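# Swap pink and yellow flowers between their drying-rack pegs

## Task

Exchange the pink and yellow flowers so each ends up hanging on the peg the other started on. No stem may be bent out of shape. At the end the dryer must still hang on its rail, and every flower must hang upside down, held by a clip on its stem.

## Robot and tools

ROBOT. There are two arms, left_arm and right_arm, each with a two-finger gripper and a wrist camera (cam_left_wrist, cam_right_wrist). Fixed cameras are cam_head_left, cam_head_right, cam_high and cam_low. A camera stand stands behind the arms.

FRAMES. The scene frame has its origin at table height, halfway between the nominal arm mounts: +x points out over the table, +y toward the left_arm side, +z up. Arm names do not match image sides. Actual bases: left_arm at (+0.010, +0.307, +0.041) m, right_arm at (+0.045, -0.312, +0.038) m, each turned only slightly about z. Every hand pose, velocity, target and wrist-camera pose is given in that arm's own base frame. Fixed cameras and the table use the scene frame. The gripper's fingers point along its own +z and open and close along its y. end_effector_position is the spot between the finger pads, about 1 cm behind the tips. Reported poses can be a few centimetres off, more at long reach.

THE ROW. Every motion command is built from rows of 16 numbers: for left_arm x, y, z, qw, qx, qy, qz, opening, then the same eight for right_arm. Both arms are always included. x, y, z are an absolute position target in metres and the quaternion (w first) an absolute orientation target, each in that arm's base frame, so together they form a pose, not an offset. Opening runs from -1 (closed) to +1 (fully open, 0.094 m). To keep an arm still, resend the exact pose and opening it reported just before it stopped moving; to keep orientation fixed, repeat the same quaternion rather than copying the drifted reading. Writing 0 as an opening is a real command, not a placeholder.

TOOLS.
execute_actions(actions, cameras): actions is a list of up to 15 actions; each action is a list of up to 15 rows, one per 1/30 s step, the last row held to fill 15 steps. Each target must lie within 0.6 m, along every axis of the gripper, of where that gripper is when the action begins, or the action is refused for both arms. An empty actions list returns images and full state. cameras: names, ["all"], [] or null.
move(target, speed, blend, opening_speed, grip_force, blocking, cameras): target is one 16-number row or a list of up to 15 rows visited in order (no 0.6 m limit). Each gripper follows a straight line to its pose. speed is in m/s, 0.002 to 4.3, default 0.25, one value or one per target; rotation is capped at twice that in rad/s. blend in metres rounds corners of a list (0 means stop at each). opening_speed (0.2 or more, per second on the -1..+1 scale) closes fingers gradually; use it on fragile or soft items. grip_force is a per-pad limit in newtons, 10 to 50, one value or one per arm; it persists, and lower values close slowly. blocking=false returns after about 0.5 s while the move continues; a new move replaces it. Moves are capped at 10 s and do not avoid obstacles or the other arm.
wait(seconds, cameras): 0 to 3600 s, sends nothing new; may return early when a move ends.
stop(cameras): brakes the running move.
zoom_image(camera, region): region [x0, y0, x1, y1] in pixels of that camera's latest image, at most 504 by 504.
read_manual(section): licence texts only.
finished_scene(scene): scene number 1 or 2; ends the scene irreversibly.

RESULTS. Each result gives per-arm end_effector_position and end_effector_quat_wxyz (base frame), Hand target (where the controller is actually sending the arm, possibly short of your command, so finish the rest next time), Tool commands, Joint positions (last value is measured finger gap in metres), joint torques (drive output, nonzero even in free air), Joint velocities (may say within noise), grip_measured (opening on the -1..+1 scale, reads a bit wide when empty and narrower than a squeezed part) and grip_effort_nm (motor effort, negative means closing). A move adds a move: line: done (within 10 mm and 2 degrees), off_target, moving, held or fault, plus limits=paced (pose clipped) or limits=held (steps withheld). MOTOR HOT warns of heating; OVER-TEMPERATURE FAULT means that arm went limp for 30 to 60 s or more.

BEHAVIOUR. Orientation is clipped each step to within 40 degrees of the current one, so large turns need several commands. Friction and load can leave a resting gripper centimetres off target without any contact. Fast moves overshoot and stray, especially with the arm stretched out. Routing a path near an arm's own base can whip its elbow round; go around instead.

AVOID. Let nothing fall off the table or drop from height; do not release a part that is moving. Keep the arms and grippers, and their wrist cameras and cables, from touching each other; never close one gripper on the other's fingers. Touch slowly, since faster contact and targets set deeper past contact push harder; do not strike the dryer, rail or table. Do not squeeze stems hard enough to bend them. Limit time spent holding loads, reaching far, or pushing at unreachable poses, to keep motors cool. Loose objects may be nudged by outside disturbances now and then.

Each tool is called after "Request:" as name(argument=value, ...), one argument or row to a line, values as JSON.

## Session

Request:
execute_actions(
  actions=[],
)

Scene clock: 0.00 s.
left_arm: end_effector_position=(+0.3951, +0.1380, +0.1074) grip_measured=+1.000 grip_effort_nm=n/a end_effector_quat_wxyz=(+0.416, -0.332, +0.721, +0.443) | right_arm: end_effector_position=(+0.1972, +0.0499, +0.2333) grip_measured=+1.000 grip_effort_nm=n/a end_effector_quat_wxyz=(-0.087, +0.755, -0.650, -0.002)
Joint positions: left_arm=[-0.061 1.502 0.571 0.122 -1.202 -0.389 0.094] | right_arm=[0.15 0.749 0.853 -1.546 -0.117 -1.562 0.094]
Joint velocities: within noise
Joint torques (N m): no reading
Heat: left arm: hottest elbow 32 °C; right arm: hottest waist 31 °C.
Hand target: left_arm +0.4038, +0.1375, +0.1154; +0.425, -0.339, +0.716, +0.438 | right_arm +0.2019, +0.0506, +0.2428; -0.096, +0.755, -0.649, +0.005
Tool commands: left_gripper/opening=+1.0 right_gripper/opening=+1.0

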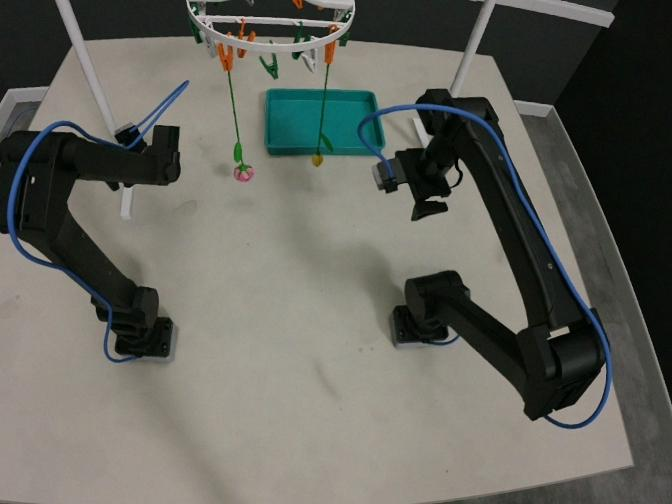

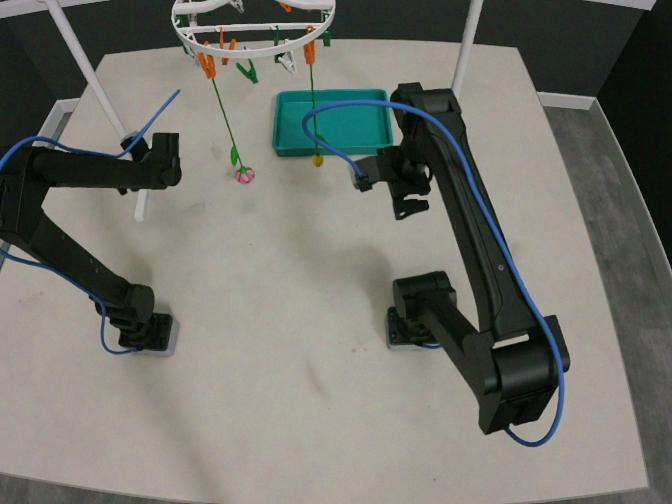

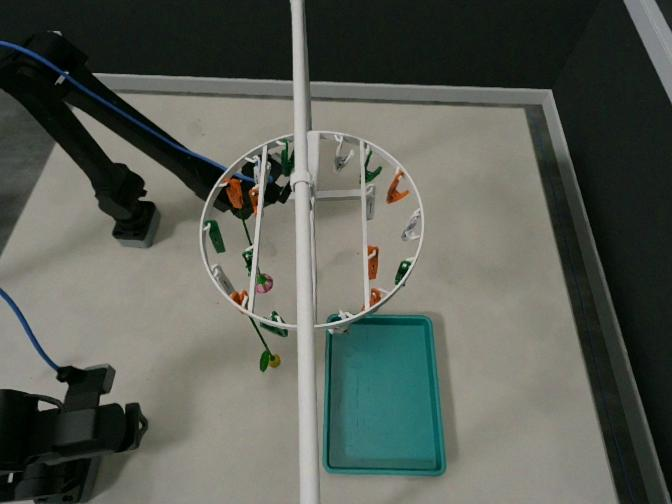

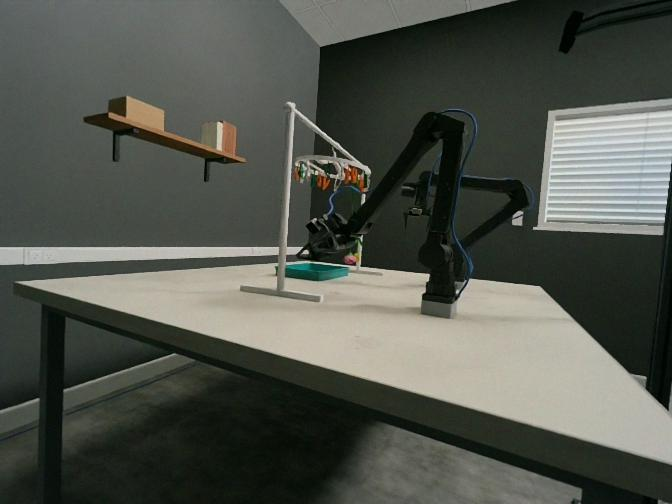

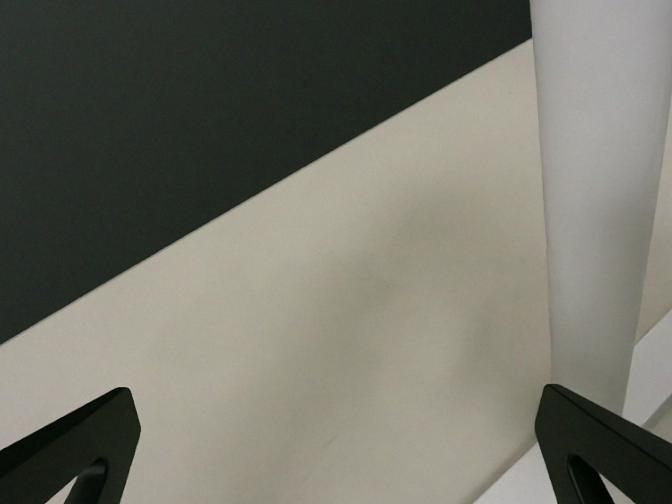

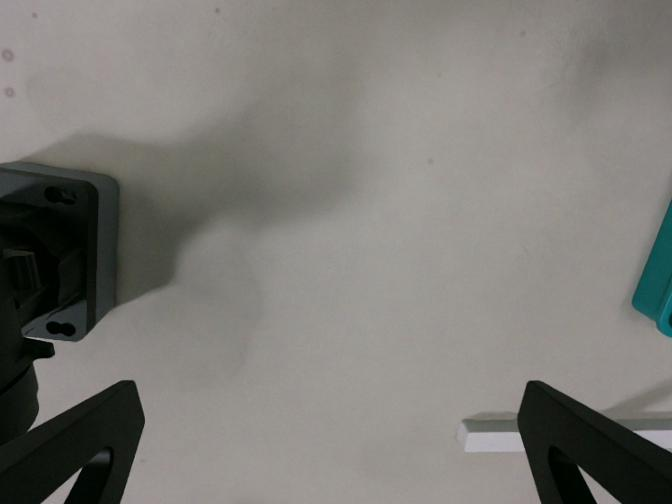

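Request:
zoom_image(
  camera="cam_head_left",
  region=[170, 0, 380, 200],
)

Request:
zoom_image(
  camera="cam_head_right",
  region=[150, 0, 360, 200],
)

Request:
zoom_image(
  camera="cam_high",
  region=[190, 120, 440, 380],
)

Request:
zoom_image(
  camera="cam_low",
  region=[270, 90, 400, 310],
)

Scaled by 2.400 from the camera's image (finer frame: 960x720).

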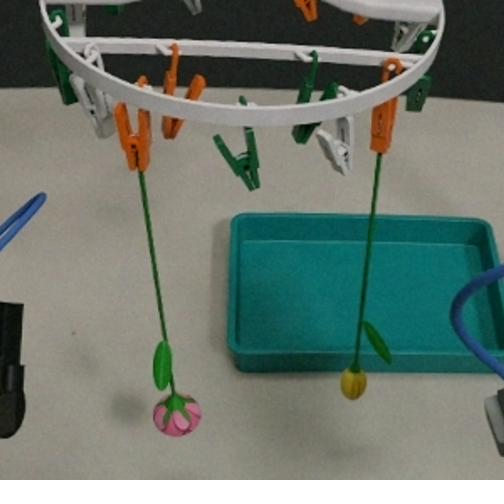

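Scaled by 2.400 from the camera's image (finer frame: 960x720).

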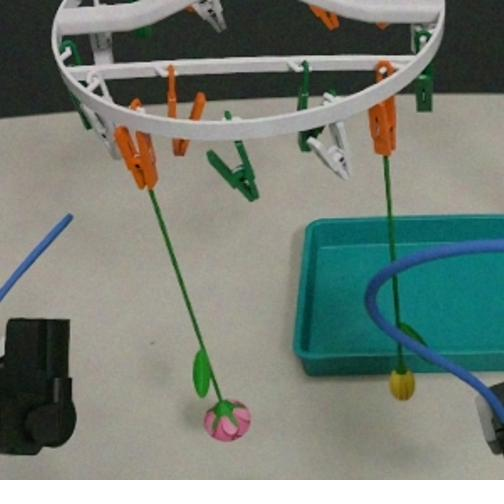

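Scaled by 1.938 from the camera's image (finer frame: 960x720).

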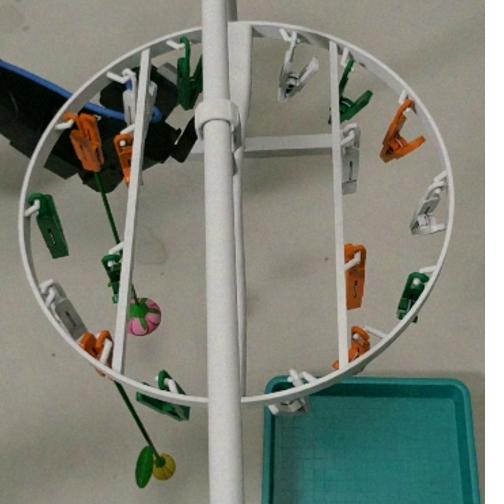

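Scaled by 2.291 from the camera's image (finer frame: 960x720).

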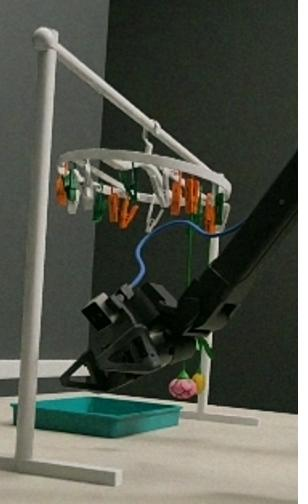

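Request:
move(
  target=[
    [0.25,0.02,0.25,0.6,-0.2,0.72,0.28,1,0.2,0.05,0.3,-0.087,0.755,-0.65,-0.002,1],
    [0.244,-0.172,0.43,0.7071,0,0.7071,0,1,0.2205,0.1755,0.432,0.7071,0,0.7071,0,1],
  ],
  blend=[0.05,0],
  cameras=["all"],
)

Scene clock: 42.90 s.
left_arm: end_effector_position=(+0.2438, -0.1671, +0.3962) grip_measured=+1.000 grip_effort_nm=-0.03 end_effector_quat_wxyz=(+0.697, +0.018, +0.717, +0.026) | right_arm: end_effector_position=(+0.2217, +0.1729, +0.4368) grip_measured=+1.000 grip_effort_nm=0.00 end_effector_quat_wxyz=(+0.706, +0.008, +0.708, +0.003)
Joint positions: left_arm=[-1.177 0.524 0.597 -0.146 -1.187 -0.005 0.094] | right_arm=[1.306 0.528 0.681 -0.163 1.312 0.025 0.094]
Joint torques (N m): left_arm=[1.96 1.08 13.16 2.58 0.09 0.1] | right_arm=[1.03 2.55 8.2 2.17 0.09 -0.11]
Heat: left arm: hottest elbow 38 °C; right arm: hottest elbow 32 °C.
Hand target: left_arm +0.2427, -0.1703, +0.4289; +0.707, +0.000, +0.707, +0.000 | right_arm +0.2205, +0.1754, +0.4320; +0.706, +0.000, +0.708, +0.000
Off the commanded pose: left_arm 0.034 m, 4 deg | right_arm 0.006 m, 1 deg.
move: off_target (left_arm)
cam_left_wrist: T_world_to_cam=[[0.01467, -0.99694, -0.07677, -0.13978], [-0.44644, 0.06217, -0.89265, 0.51069], [0.89469, 0.04737, -0.44416, 0.05819]] pos_world=[0.17798, -0.17386, 0.47098]
cam_right_wrist: T_world_to_cam=[[-0.00102, -0.99998, -0.00635, 0.17482], [-0.41767, 0.00619, -0.90858, 0.52874], [0.9086, 0.00173, -0.41767, 0.06946]] pos_world=[0.1579, 0.17142, 0.51053]

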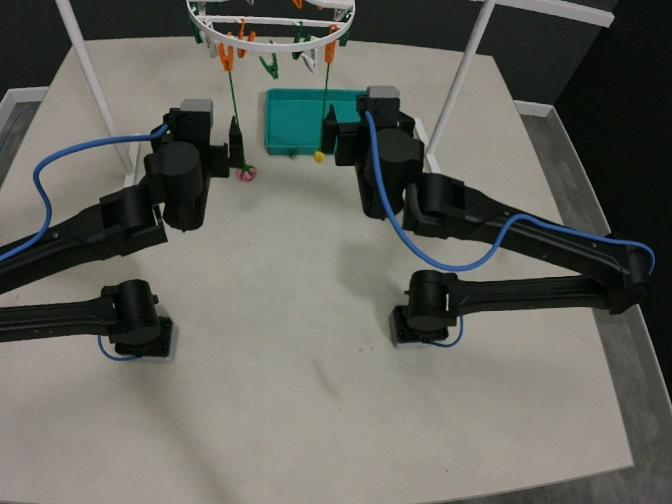

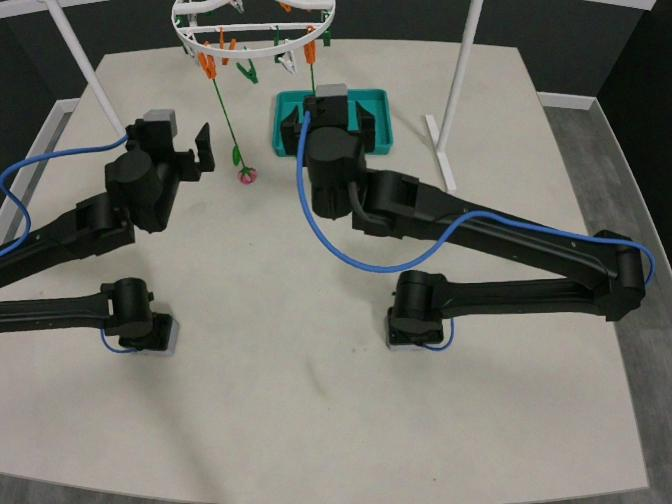

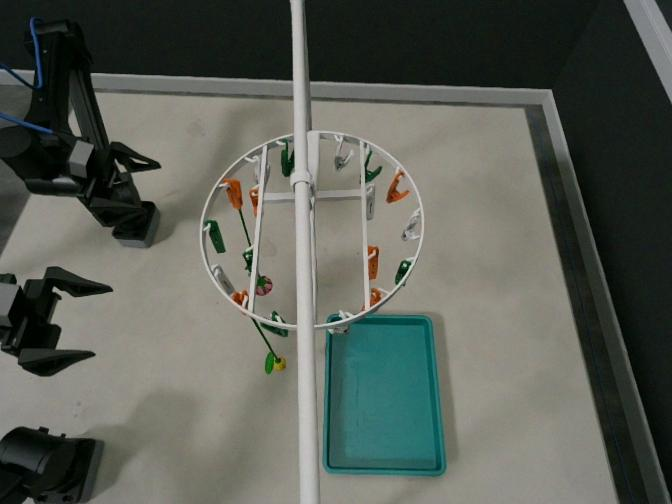

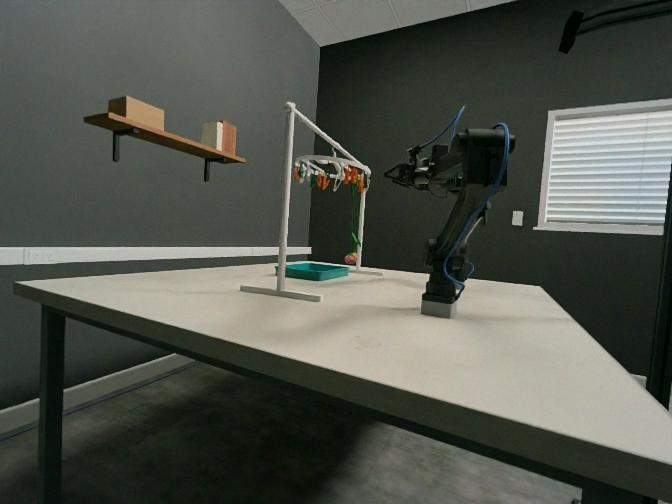

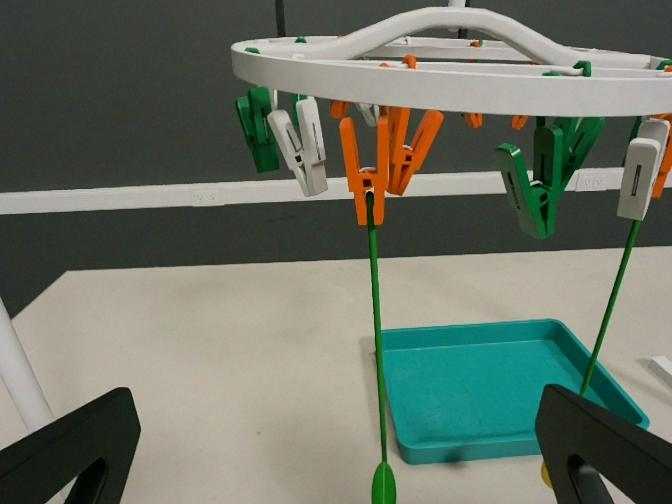

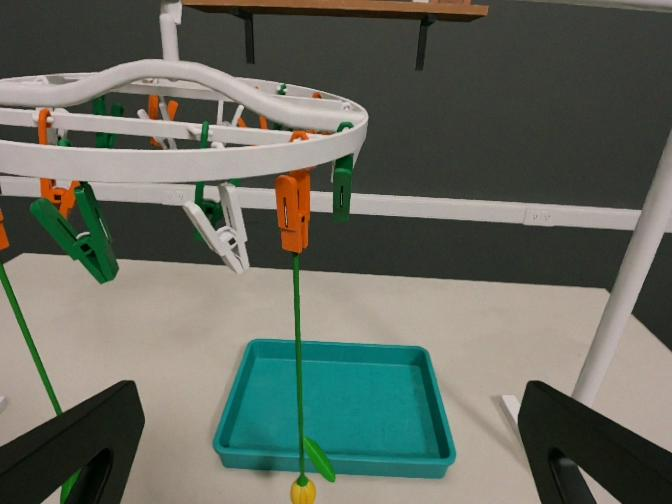

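Request:
zoom_image(
  camera="cam_left_wrist",
  region=[230, 40, 460, 250],
)

Request:
zoom_image(
  camera="cam_right_wrist",
  region=[190, 90, 390, 300],
)

Request:
zoom_image(
  camera="cam_left_wrist",
  region=[480, 90, 672, 260],
)

Scaled by 2.191 from the camera's image (finer frame: 960x720).

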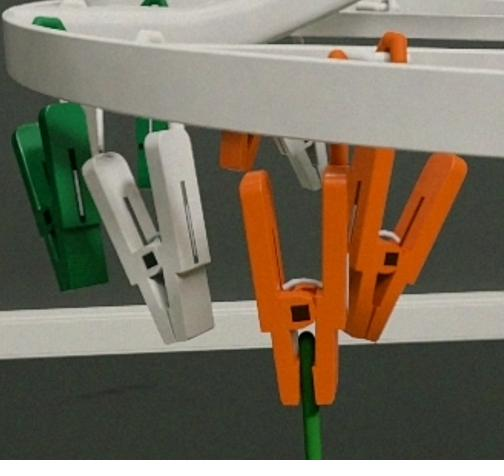

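Scaled by 2.400 from the camera's image (finer frame: 960x720).

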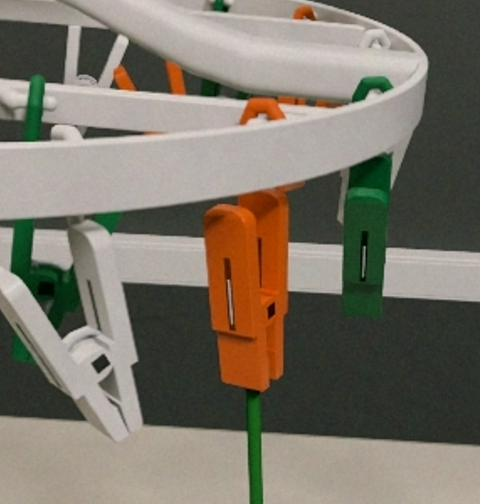

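Scaled by 2.625 from the camera's image (finer frame: 960x720).

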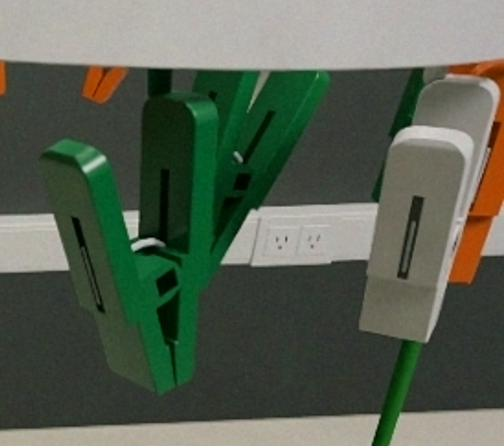

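Request:
move(
  target=[0.325,-0.183,0.40,0.8434,0,0.5373,0,0.0,0.2205,0.1755,0.432,0.7071,0,0.7071,0,1],
  cameras=["cam_left_wrist"],
)

Scene clock: 102.10 s.
left_arm: end_effector_position=(+0.3225, -0.1850, +0.3977) grip_measured=+0.002 grip_effort_nm=-0.12 end_effector_quat_wxyz=(+0.840, +0.005, +0.542, -0.003) | right_arm: end_effector_position=(+0.2217, +0.1729, +0.4378) grip_measured=+1.000 grip_effort_nm=0.00 end_effector_quat_wxyz=(+0.707, +0.008, +0.707, +0.003)
Joint positions: left_arm=[-0.838 0.941 0.415 1.115 -0.734 0.427 0.047] | right_arm=[1.306 0.528 0.681 -0.154 1.312 0.017 0.094]
Joint torques (N m): left_arm=[3.25 -1.96 7.92 2.33 0.34 0.13] | right_arm=[1.14 2.55 8.08 2.17 0.07 -0.11]
Heat: left arm: hottest elbow 53 °C; right arm: hottest elbow 32 °C.
Hand target: left_arm +0.3249, -0.1829, +0.4001; +0.843, +0.000, +0.537, +0.000 | right_arm +0.2205, +0.1755, +0.4320; +0.707, +0.000, +0.707, +0.000
Off the commanded pose: left_arm 0.004 m, 1 deg | right_arm 0.007 m, 1 deg.
move: done
cam_left_wrist: T_world_to_cam=[[0.00068, -0.99987, -0.01605, -0.17885], [-0.00895, 0.01604, -0.99983, 0.44126], [0.99996, 0.00083, -0.00894, -0.22638]] pos_world=[0.23044, -0.18572, 0.43629]

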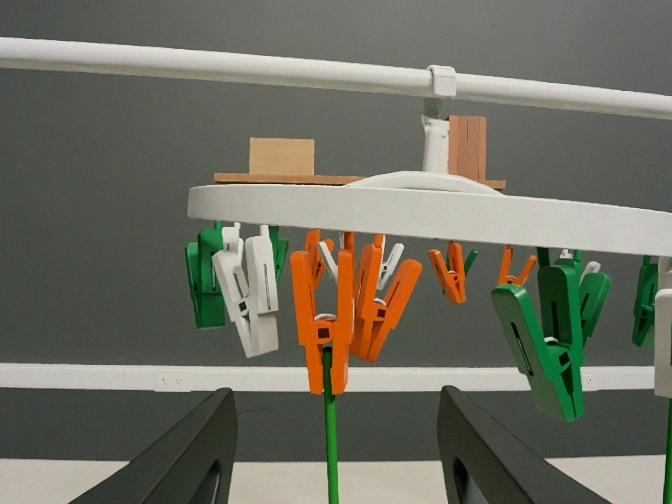

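Request:
move(
  target=[0.375,-0.1795,0.417,0.8434,0,0.5373,0,0.0,0.345,0.323,0.243,0.5673,-0.4221,0.5673,0.4221,0.2],
  speed=0.15,
  cameras=["cam_left_wrist","cam_right_wrist","cam_high"],
)

Scene clock: 119.13 s.
left_arm: end_effector_position=(+0.3652, -0.1769, +0.3939) grip_measured=+0.002 grip_effort_nm=-0.12 end_effector_quat_wxyz=(+0.836, +0.016, +0.549, +0.009) | right_arm: end_effector_position=(+0.3282, +0.3179, +0.2226) grip_measured=+0.201 grip_effort_nm=-0.08 end_effector_quat_wxyz=(+0.545, -0.418, +0.587, +0.429)
Joint positions: left_arm=[-0.701 1.01 0.464 1.055 -0.617 0.352 0.047] | right_arm=[0.497 1.294 0.471 0.77 -0.788 0.011 0.056]
Joint torques (N m): left_arm=[3.31 -2.78 11.45 1.28 0.28 -0.12] | right_arm=[-0.15 -6.18 10.26 2.48 -0.15 -0.09]
Heat: left arm: hottest elbow 52 °C; right arm: hottest elbow 32 °C.
Hand target: left_arm +0.3735, -0.1789, +0.4167; +0.844, +0.000, +0.537, +0.000 | right_arm +0.3439, +0.3220, +0.2430; +0.567, -0.422, +0.568, +0.422
Off the commanded pose: left_arm 0.025 m, 3 deg | right_arm 0.027 m, 4 deg.
move: off_target (left_arm, right_arm)
cam_left_wrist: T_world_to_cam=[[0.00733, -0.99886, -0.04716, -0.16084], [-0.02552, 0.04696, -0.99857, 0.44878], [0.99965, 0.00853, -0.02514, -0.26119]] pos_world=[0.27373, -0.17951, 0.43399]
cam_right_wrist: T_world_to_cam=[[0.96015, -0.27665, -0.03959, -0.21951], [-0.15834, -0.42178, -0.89277, 0.42513], [0.23029, 0.86346, -0.44877, -0.16129]] pos_world=[0.31523, 0.25785, 0.29846]
Images, in order (width x height): cam_high 672x504, cam_left_wrist 672x504, cam_right_wrist 672x504.

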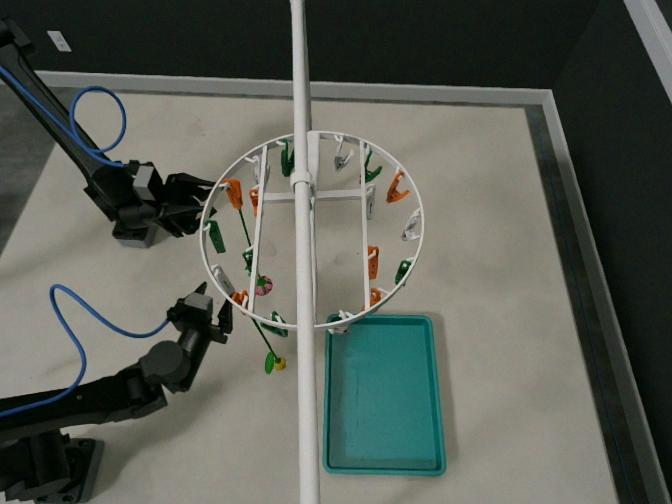

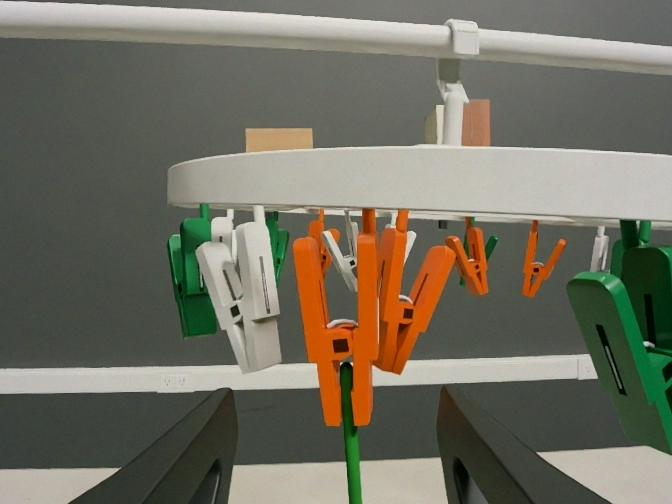

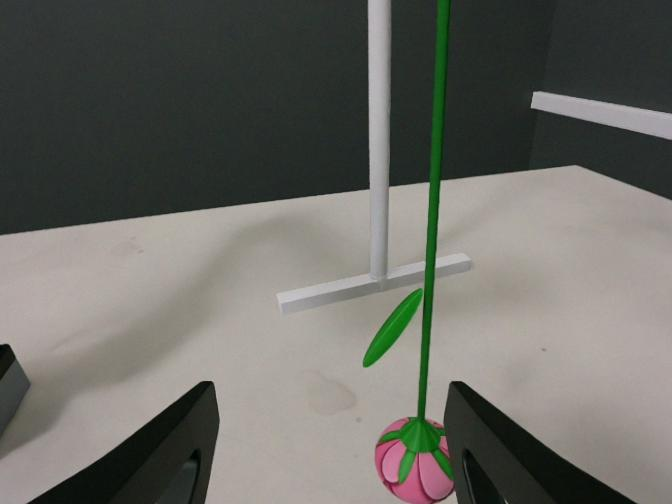

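Request:
move(
  target=[0.411,-0.182,0.446,0.8434,0,0.5373,0,-0.1,0.392,0.348,0.262,0.5673,-0.4221,0.5673,0.4221,0.2],
  speed=0.1,
  cameras=["cam_left_wrist","cam_right_wrist"],
)

Scene clock: 129.00 s.
left_arm: end_effector_position=(+0.4013, -0.1802, +0.4212) grip_measured=-0.098 grip_effort_nm=-0.12 end_effector_quat_wxyz=(+0.835, +0.016, +0.550, +0.009) | right_arm: end_effector_position=(+0.3754, +0.3427, +0.2462) grip_measured=+0.201 grip_effort_nm=-0.08 end_effector_quat_wxyz=(+0.554, -0.419, +0.578, +0.428)
Joint positions: left_arm=[-0.632 1.056 0.579 0.961 -0.559 0.311 0.042] | right_arm=[0.495 1.388 0.628 0.732 -0.791 0.011 0.056]
Joint torques (N m): left_arm=[3.25 -3.72 11.89 1.31 0.26 -0.11] | right_arm=[-0.15 -8.7 10.77 1.59 -0.04 -0.08]
Heat: left arm: hottest elbow 51 °C; right arm: hottest elbow 35 °C.
Hand target: left_arm +0.4094, -0.1812, +0.4455; +0.844, +0.000, +0.537, +0.000 | right_arm +0.3910, +0.3472, +0.2620; +0.567, -0.422, +0.567, +0.422
Off the commanded pose: left_arm 0.027 m, 3 deg | right_arm 0.023 m, 2 deg.
move: off_target (left_arm, right_arm)
cam_left_wrist: T_world_to_cam=[[0.00831, -0.99888, -0.0465, -0.16382], [-0.02836, 0.04625, -0.99853, 0.47817], [0.99956, 0.00962, -0.02795, -0.29524]] pos_world=[0.31003, -0.18291, 0.46159]
cam_right_wrist: T_world_to_cam=[[0.96093, -0.27591, -0.02203, -0.26179], [-0.13872, -0.41116, -0.90094, 0.45513], [0.23952, 0.8688, -0.43337, -0.19217]] pos_world=[0.36073, 0.28185, 0.32099]

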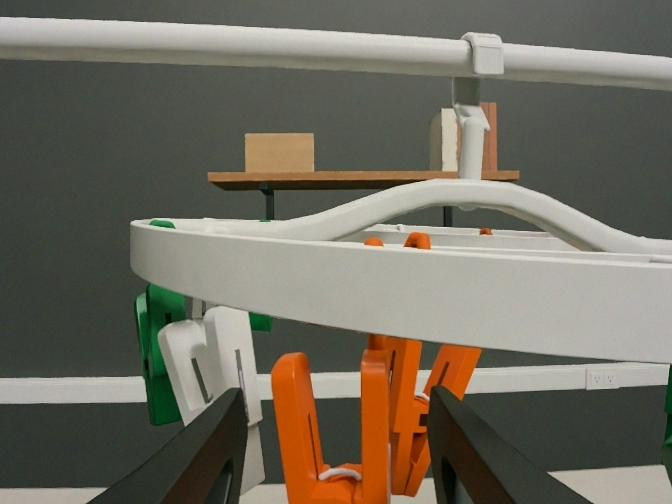

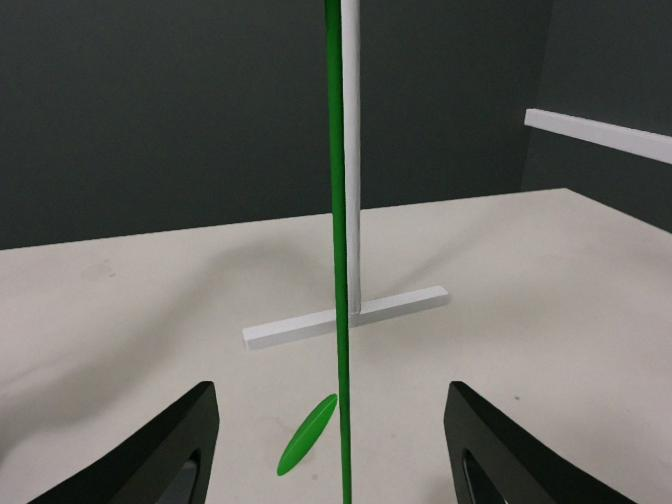

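Request:
move(
  target=[0.411,-0.182,0.448,0.8434,0,0.5373,0,-0.1,0.404,0.394,0.262,0.5673,-0.4221,0.5673,0.4221,0.1],
  speed=0.1,
  cameras=["cam_left_wrist","cam_right_wrist","cam_high"],
)

Scene clock: 136.83 s.
left_arm: end_effector_position=(+0.4021, -0.1808, +0.4221) grip_measured=-0.098 grip_effort_nm=-0.12 end_effector_quat_wxyz=(+0.834, +0.016, +0.551, +0.009) | right_arm: end_effector_position=(+0.3929, +0.3819, +0.2463) grip_measured=+0.101 grip_effort_nm=-0.08 end_effector_quat_wxyz=(+0.556, -0.416, +0.581, +0.424)
Joint positions: left_arm=[-0.632 1.056 0.583 0.954 -0.559 0.31 0.042] | right_arm=[0.564 1.471 0.716 0.727 -0.709 0.011 0.052]
Joint torques (N m): left_arm=[3.25 -3.96 11.89 1.37 0.26 -0.13] | right_arm=[1.14 -10.52 10.89 1.61 0.03 -0.07]
Heat: left arm: hottest elbow 53 °C; right arm: hottest elbow 36 °C.
Hand target: left_arm +0.4094, -0.1812, +0.4477; +0.844, +0.000, +0.537, +0.000 | right_arm +0.4030, +0.3930, +0.2619; +0.567, -0.422, +0.567, +0.422
Off the commanded pose: left_arm 0.027 m, 3 deg | right_arm 0.023 m, 2 deg.
move: off_target (left_arm, right_arm)
cam_left_wrist: T_world_to_cam=[[0.008, -0.99884, -0.04742, -0.16384], [-0.03045, 0.04715, -0.99842, 0.48009], [0.9995, 0.00943, -0.03004, -0.29514]] pos_world=[0.31093, -0.18351, 0.4627]
cam_right_wrist: T_world_to_cam=[[0.95732, -0.28831, -0.02037, -0.26214], [-0.14297, -0.41113, -0.90029, 0.47524], [0.25119, 0.86478, -0.43481, -0.23303]] pos_world=[0.37743, 0.32133, 0.3212]
Images, in order (width x height): cam_high 672x504, cam_left_wrist 672x504, cam_right_wrist 672x504.

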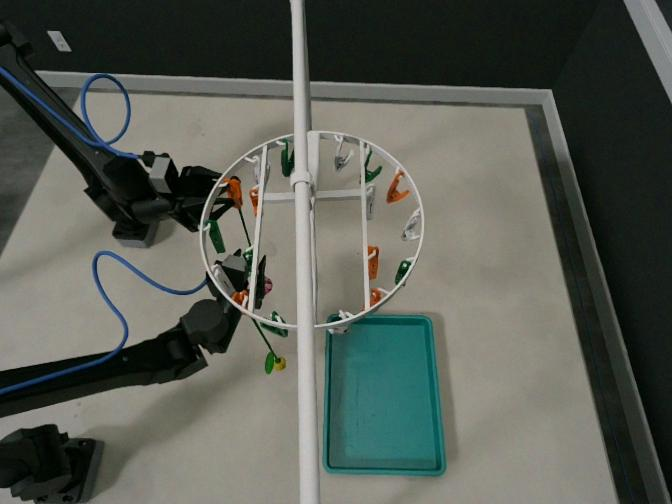

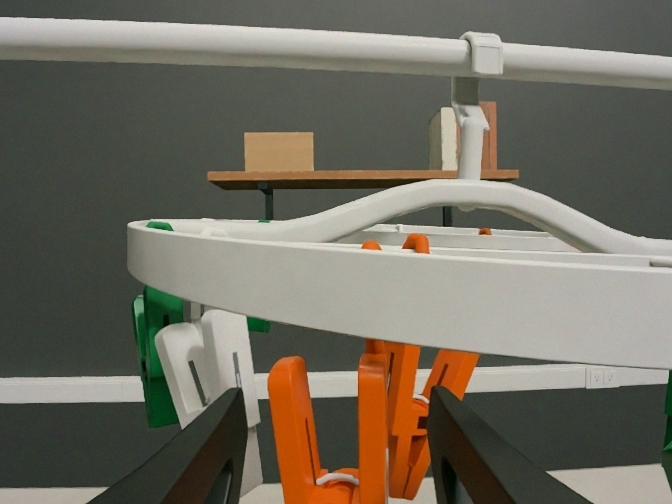

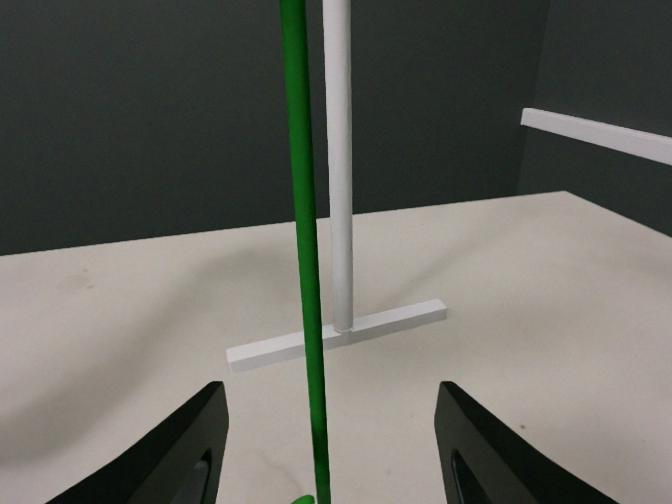

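Request:
move(
  target=[
    [0.411,-0.182,0.448,0.8434,0,0.5373,0,-0.1,0.4017,0.401,0.262,0.5673,-0.4221,0.5673,0.4221,0.1],
    [0.411,-0.182,0.448,0.8434,0,0.5373,0,-0.1,0.4017,0.401,0.262,0.5673,-0.4221,0.5673,0.4221,-0.8],
  ],
  speed=0.1,
  opening_speed=0.8,
  cameras=["cam_left_wrist","cam_right_wrist"],
)

Scene clock: 142.10 s.
left_arm: end_effector_position=(+0.4022, -0.1808, +0.4221) grip_measured=-0.098 grip_effort_nm=-0.12 end_effector_quat_wxyz=(+0.834, +0.016, +0.551, +0.009) | right_arm: end_effector_position=(+0.3913, +0.3886, +0.2474) grip_measured=-0.798 grip_effort_nm=-0.08 end_effector_quat_wxyz=(+0.557, -0.416, +0.580, +0.423)
Joint positions: left_arm=[-0.632 1.056 0.583 0.954 -0.559 0.31 0.042] | right_arm=[0.58 1.475 0.723 0.727 -0.692 0.011 0.01]
Joint torques (N m): left_arm=[3.25 -3.96 11.89 1.35 0.26 -0.12] | right_arm=[1.14 -10.52 10.85 1.58 0 -0.07]
Heat: left arm: hottest elbow 54 °C; right arm: hottest elbow 37 °C.
Hand target: left_arm +0.4094, -0.1812, +0.4476; +0.844, +0.000, +0.537, +0.000 | right_arm +0.4007, +0.4002, +0.2622; +0.568, -0.422, +0.567, +0.422
Off the commanded pose: left_arm 0.027 m, 3 deg | right_arm 0.022 m, 2 deg.
move: off_target (left_arm, right_arm); target 2's new opening was sent with right_arm's hand 0.022 m and 2 deg from that target
cam_left_wrist: T_world_to_cam=[[0.00798, -0.99883, -0.04762, -0.16385], [-0.03075, 0.04735, -0.9984, 0.48012], [0.9995, 0.00943, -0.03034, -0.29501]] pos_world=[0.31093, -0.18361, 0.4626]
cam_right_wrist: T_world_to_cam=[[0.95714, -0.28906, -0.01821, -0.25875], [-0.14101, -0.41016, -0.90105, 0.47782], [0.25299, 0.865, -0.43334, -0.23913]] pos_world=[0.37553, 0.32803, 0.3222]

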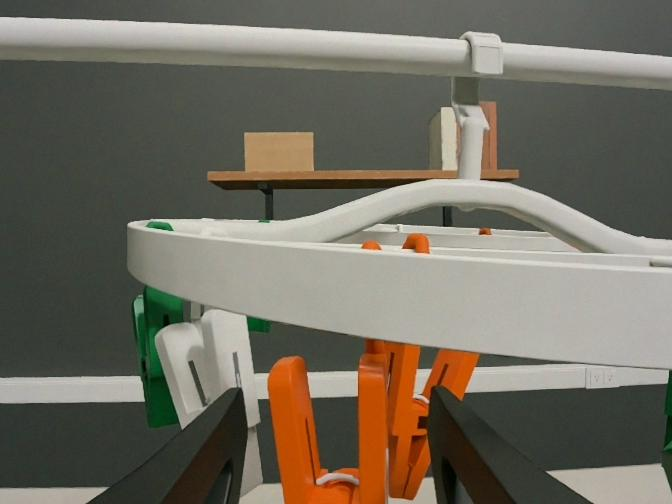

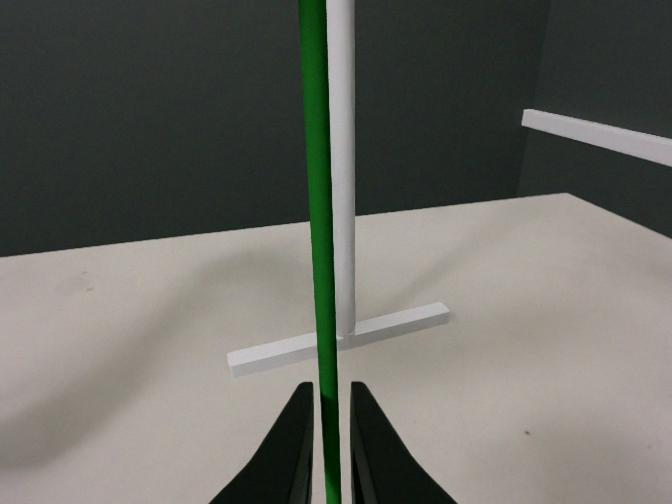

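Request:
move(
  target=[
    [0.411,-0.182,0.448,0.8434,0,0.5373,0,-0.1,0.4017,0.401,0.262,0.5673,-0.4221,0.5673,0.4221,-1],
    [0.411,-0.182,0.448,0.8434,0,0.5373,0,-0.62,0.4017,0.401,0.262,0.5673,-0.4221,0.5673,0.4221,-1],
  ],
  opening_speed=0.3,
  grip_force=[50,15],
  cameras=["cam_left_wrist","cam_right_wrist"],
)

Scene clock: 147.33 s.
left_arm: end_effector_position=(+0.4023, -0.1812, +0.4238) grip_measured=-0.596 grip_effort_nm=-1.00 end_effector_quat_wxyz=(+0.835, +0.016, +0.550, +0.008) | right_arm: end_effector_position=(+0.3914, +0.3887, +0.2468) grip_measured=-0.915 grip_effort_nm=-0.39 end_effector_quat_wxyz=(+0.557, -0.416, +0.581, +0.423)
Joint positions: left_arm=[-0.632 1.056 0.586 0.954 -0.557 0.309 0.019] | right_arm=[0.58 1.476 0.723 0.725 -0.692 0.011 0.004]
Joint torques (N m): left_arm=[3.31 -3.96 11.73 1.32 0.21 -0.11] | right_arm=[1.32 -10.64 10.89 1.57 0 -0.06]
Heat: left arm: hottest elbow 55 °C; right arm: hottest elbow 38 °C.
Hand target: left_arm +0.4096, -0.1813, +0.4476; +0.844, +0.000, +0.537, +0.000 | right_arm +0.4007, +0.4002, +0.2622; +0.567, -0.422, +0.567, +0.422
Off the commanded pose: left_arm 0.026 m, 3 deg | right_arm 0.022 m, 2 deg.
grip_force (N): 50, 15
move: off_target (left_arm, right_arm); target 2's new opening was sent with left_arm's hand 0.027 m and 3 deg from that target
cam_left_wrist: T_world_to_cam=[[0.00616, -0.99897, -0.04496, -0.16457], [-0.02786, 0.04477, -0.99861, 0.48034], [0.99959, 0.00741, -0.02756, -0.29675]] pos_world=[0.31103, -0.18371, 0.4641]
cam_right_wrist: T_world_to_cam=[[0.9571, -0.28909, -0.01951, -0.25848], [-0.1425, -0.41104, -0.90041, 0.47808], [0.25228, 0.86457, -0.4346, -0.23867]] pos_world=[0.37573, 0.32813, 0.3217]

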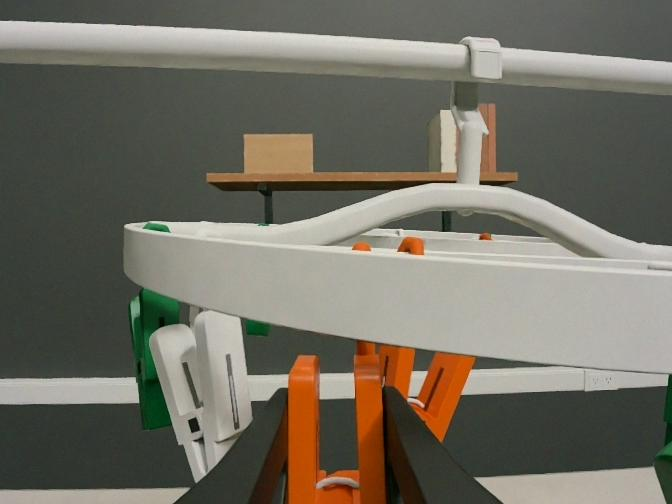

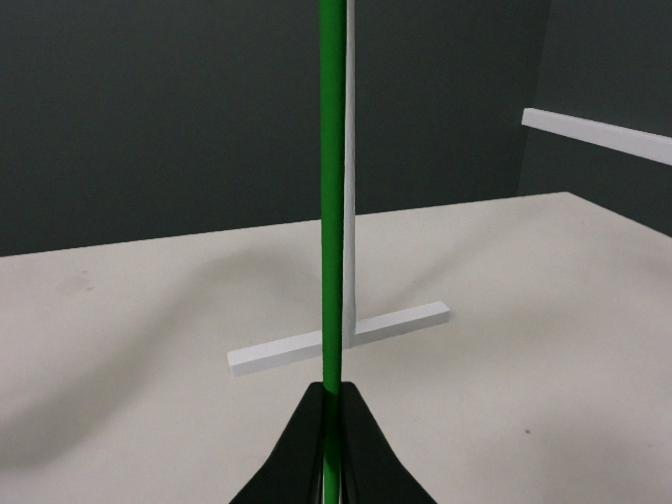

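Request:
move(
  target=[0.411,-0.182,0.448,0.8434,0,0.5373,0,-0.8,0.4017,0.401,0.262,0.5673,-0.4221,0.5673,0.4221,-1],
  opening_speed=0.3,
  cameras=["cam_left_wrist","cam_right_wrist","cam_head_left","cam_low"],
)

Request:
zoom_image(
  camera="cam_head_left",
  region=[180, 20, 290, 130],
)

Request:
zoom_image(
  camera="cam_low",
  region=[310, 140, 420, 250],
)

Scene clock: 150.73 s.
left_arm: end_effector_position=(+0.4023, -0.1812, +0.4238) grip_measured=-0.598 grip_effort_nm=-1.06 end_effector_quat_wxyz=(+0.835, +0.016, +0.550, +0.008) | right_arm: end_effector_position=(+0.3914, +0.3887, +0.2468) grip_measured=-0.915 grip_effort_nm=-0.39 end_effector_quat_wxyz=(+0.557, -0.416, +0.581, +0.423)
Joint positions: left_arm=[-0.632 1.056 0.586 0.954 -0.557 0.309 0.019] | right_arm=[0.58 1.476 0.723 0.725 -0.692 0.011 0.004]
Joint torques (N m): left_arm=[3.31 -3.9 11.74 1.33 0.2 -0.11] | right_arm=[1.2 -10.64 10.84 1.62 0 -0.04]
Heat: left arm: hottest elbow 55 °C; right arm: hottest elbow 39 °C.
Hand target: left_arm +0.4096, -0.1813, +0.4476; +0.844, +0.000, +0.537, +0.000 | right_arm +0.4007, +0.4002, +0.2622; +0.567, -0.422, +0.567, +0.422
Off the commanded pose: left_arm 0.026 m, 3 deg | right_arm 0.022 m, 2 deg.
grip_force (N): 50, 15
move: off_target (left_arm, right_arm)
cam_left_wrist: T_world_to_cam=[[0.00616, -0.99897, -0.04496, -0.16457], [-0.02786, 0.04477, -0.99861, 0.48034], [0.99959, 0.00741, -0.02756, -0.29675]] pos_world=[0.31103, -0.18371, 0.4641]
cam_right_wrist: T_world_to_cam=[[0.9571, -0.28909, -0.01951, -0.25848], [-0.1425, -0.41104, -0.90041, 0.47808], [0.25228, 0.86457, -0.4346, -0.23867]] pos_world=[0.37573, 0.32813, 0.3217]
Images, in order (width x height): cam_head_left 672x504, cam_low 672x504, cam_left_wrist 672x504, cam_right_wrist 672x504.

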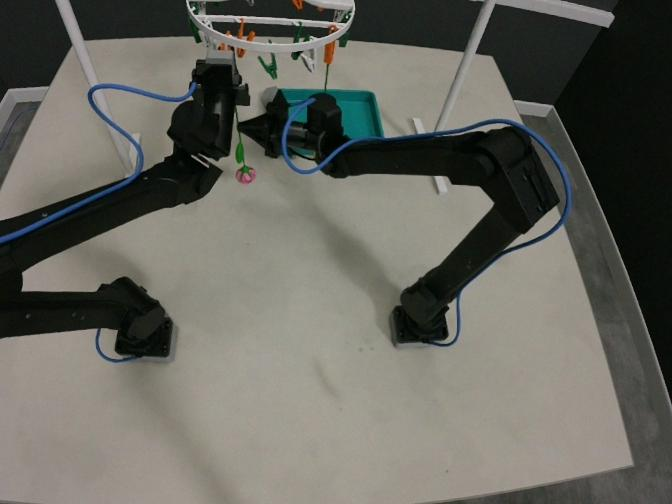

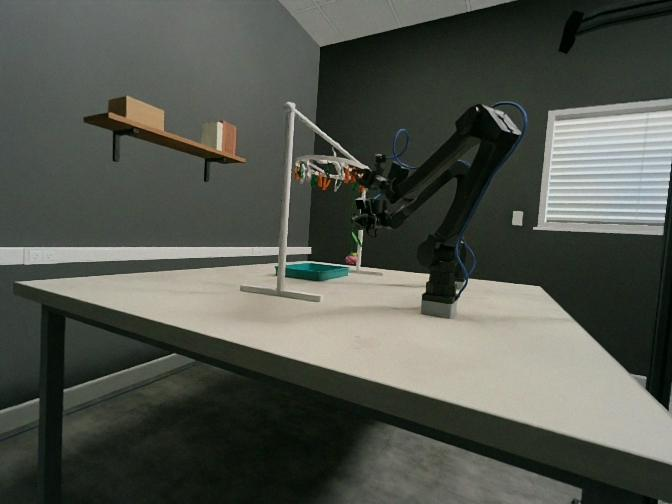

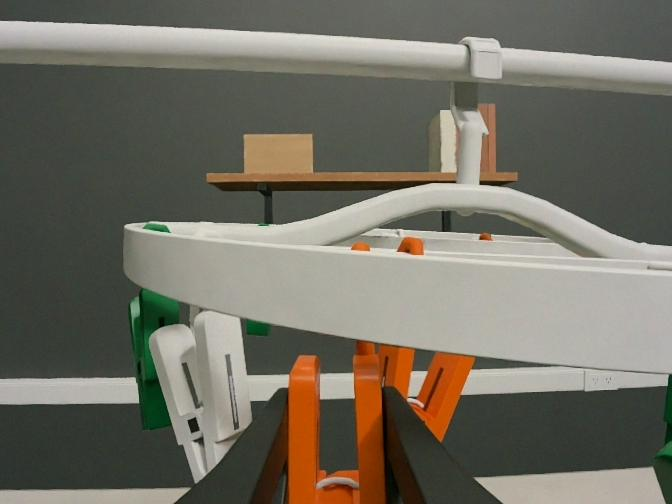

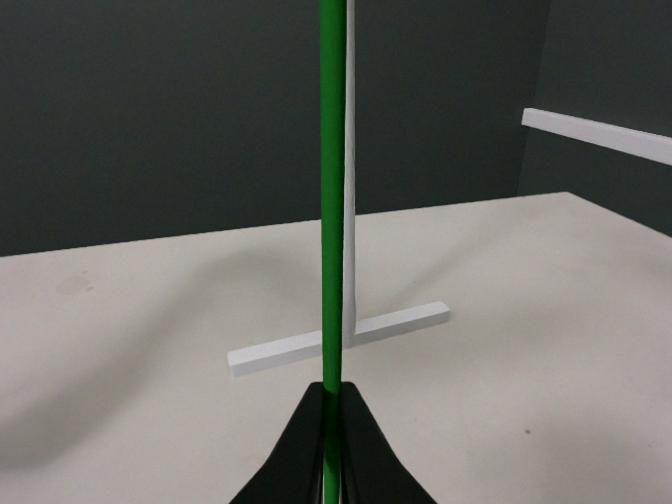

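Scaled by 4.582 from the camera's image (finer frame: 960x720).

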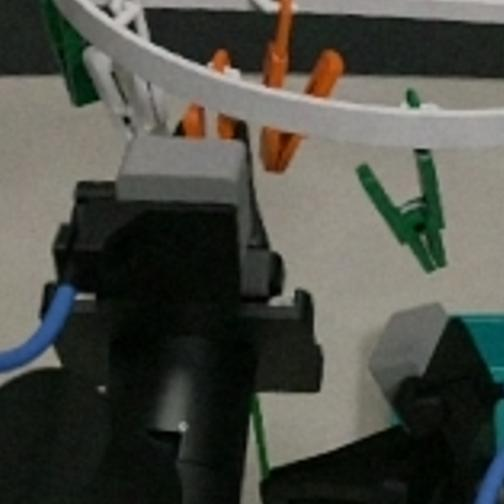

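Scaled by 4.582 from the camera's image (finer frame: 960x720).

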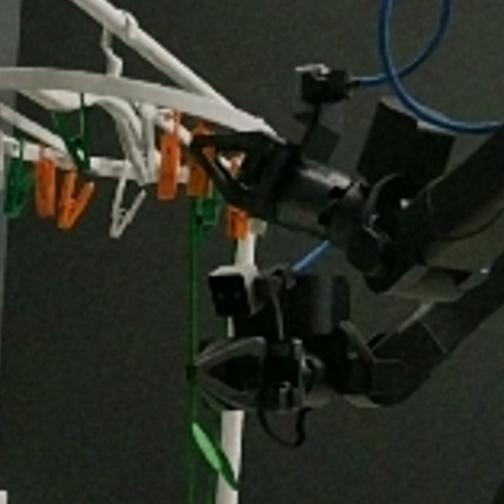

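Request:
move(
  target=[0.411,-0.182,0.448,0.8434,0,0.5373,0,-0.8,0.4017,0.401,0.212,0.5673,-0.4221,0.5673,0.4221,-1],
  speed=0.08,
  cameras=["cam_low","cam_left_wrist","cam_right_wrist"],
)

Request:
zoom_image(
  camera="cam_low",
  region=[310, 140, 420, 280],
)

Scene clock: 154.10 s.
left_arm: end_effector_position=(+0.4023, -0.1812, +0.4238) grip_measured=-0.598 grip_effort_nm=-1.06 end_effector_quat_wxyz=(+0.835, +0.016, +0.550, +0.008) | right_arm: end_effector_position=(+0.4019, +0.3955, +0.2117) grip_measured=-0.915 grip_effort_nm=-0.39 end_effector_quat_wxyz=(+0.562, -0.417, +0.575, +0.423)
Joint positions: left_arm=[-0.632 1.056 0.586 0.954 -0.557 0.309 0.019] | right_arm=[0.58 1.597 0.723 0.862 -0.691 0.011 0.004]
Joint torques (N m): left_arm=[3.25 -3.96 11.73 1.32 0.2 -0.11] | right_arm=[1.14 -11.99 7.05 2.54 0.02 -0.07]
Heat: left arm: hottest elbow 54 °C; right arm: hottest elbow 39 °C.
Hand target: left_arm +0.4096, -0.1813, +0.4476; +0.844, +0.000, +0.537, +0.000 | right_arm +0.4016, +0.4010, +0.2121; +0.567, -0.422, +0.567, +0.422
Off the commanded pose: left_arm 0.026 m, 3 deg | right_arm 0.005 m, 1 deg.
grip_force (N): 50, 15
move: off_target (left_arm)
cam_left_wrist: T_world_to_cam=[[0.00616, -0.99897, -0.04496, -0.16457], [-0.02786, 0.04477, -0.99861, 0.48034], [0.99959, 0.00741, -0.02756, -0.29675]] pos_world=[0.31103, -0.18371, 0.4641]
cam_right_wrist: T_world_to_cam=[[0.95719, -0.28932, -0.00938, -0.26933], [-0.13077, -0.40325, -0.9057, 0.44406], [0.25825, 0.86815, -0.42382, -0.2686]] pos_world=[0.38523, 0.33433, 0.28582]

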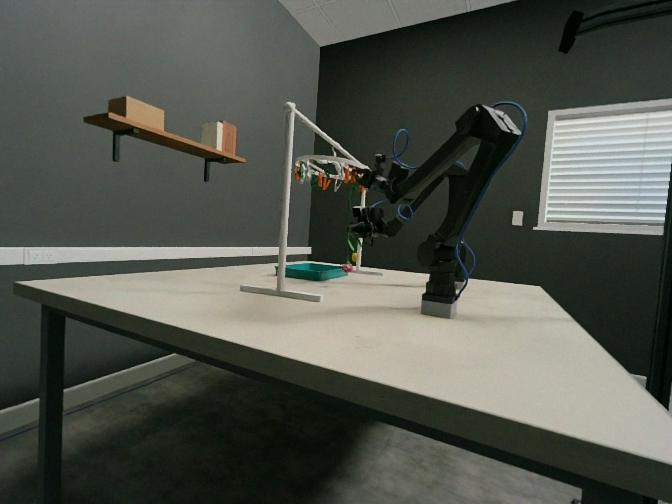

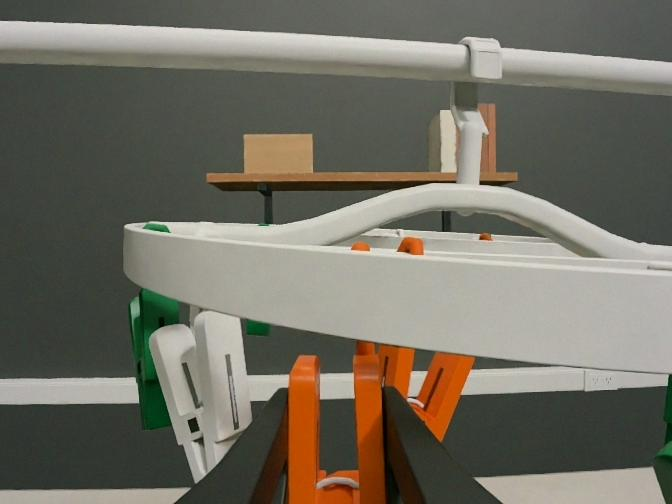

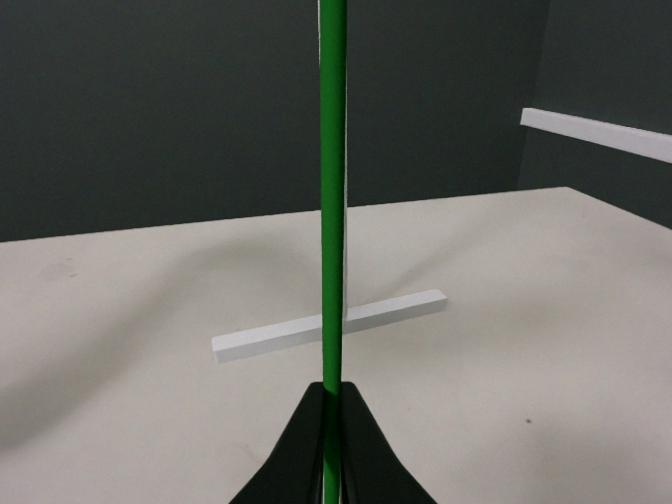

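Scaled by 3.600 from the camera's image (finer frame: 960x720).

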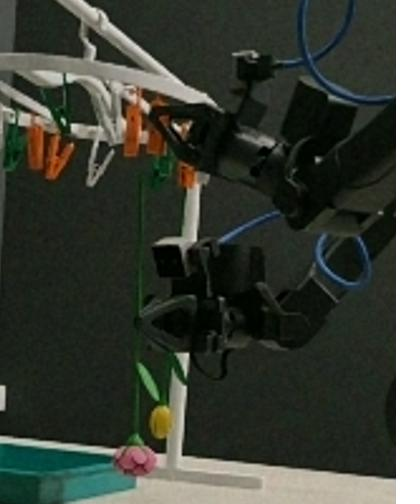

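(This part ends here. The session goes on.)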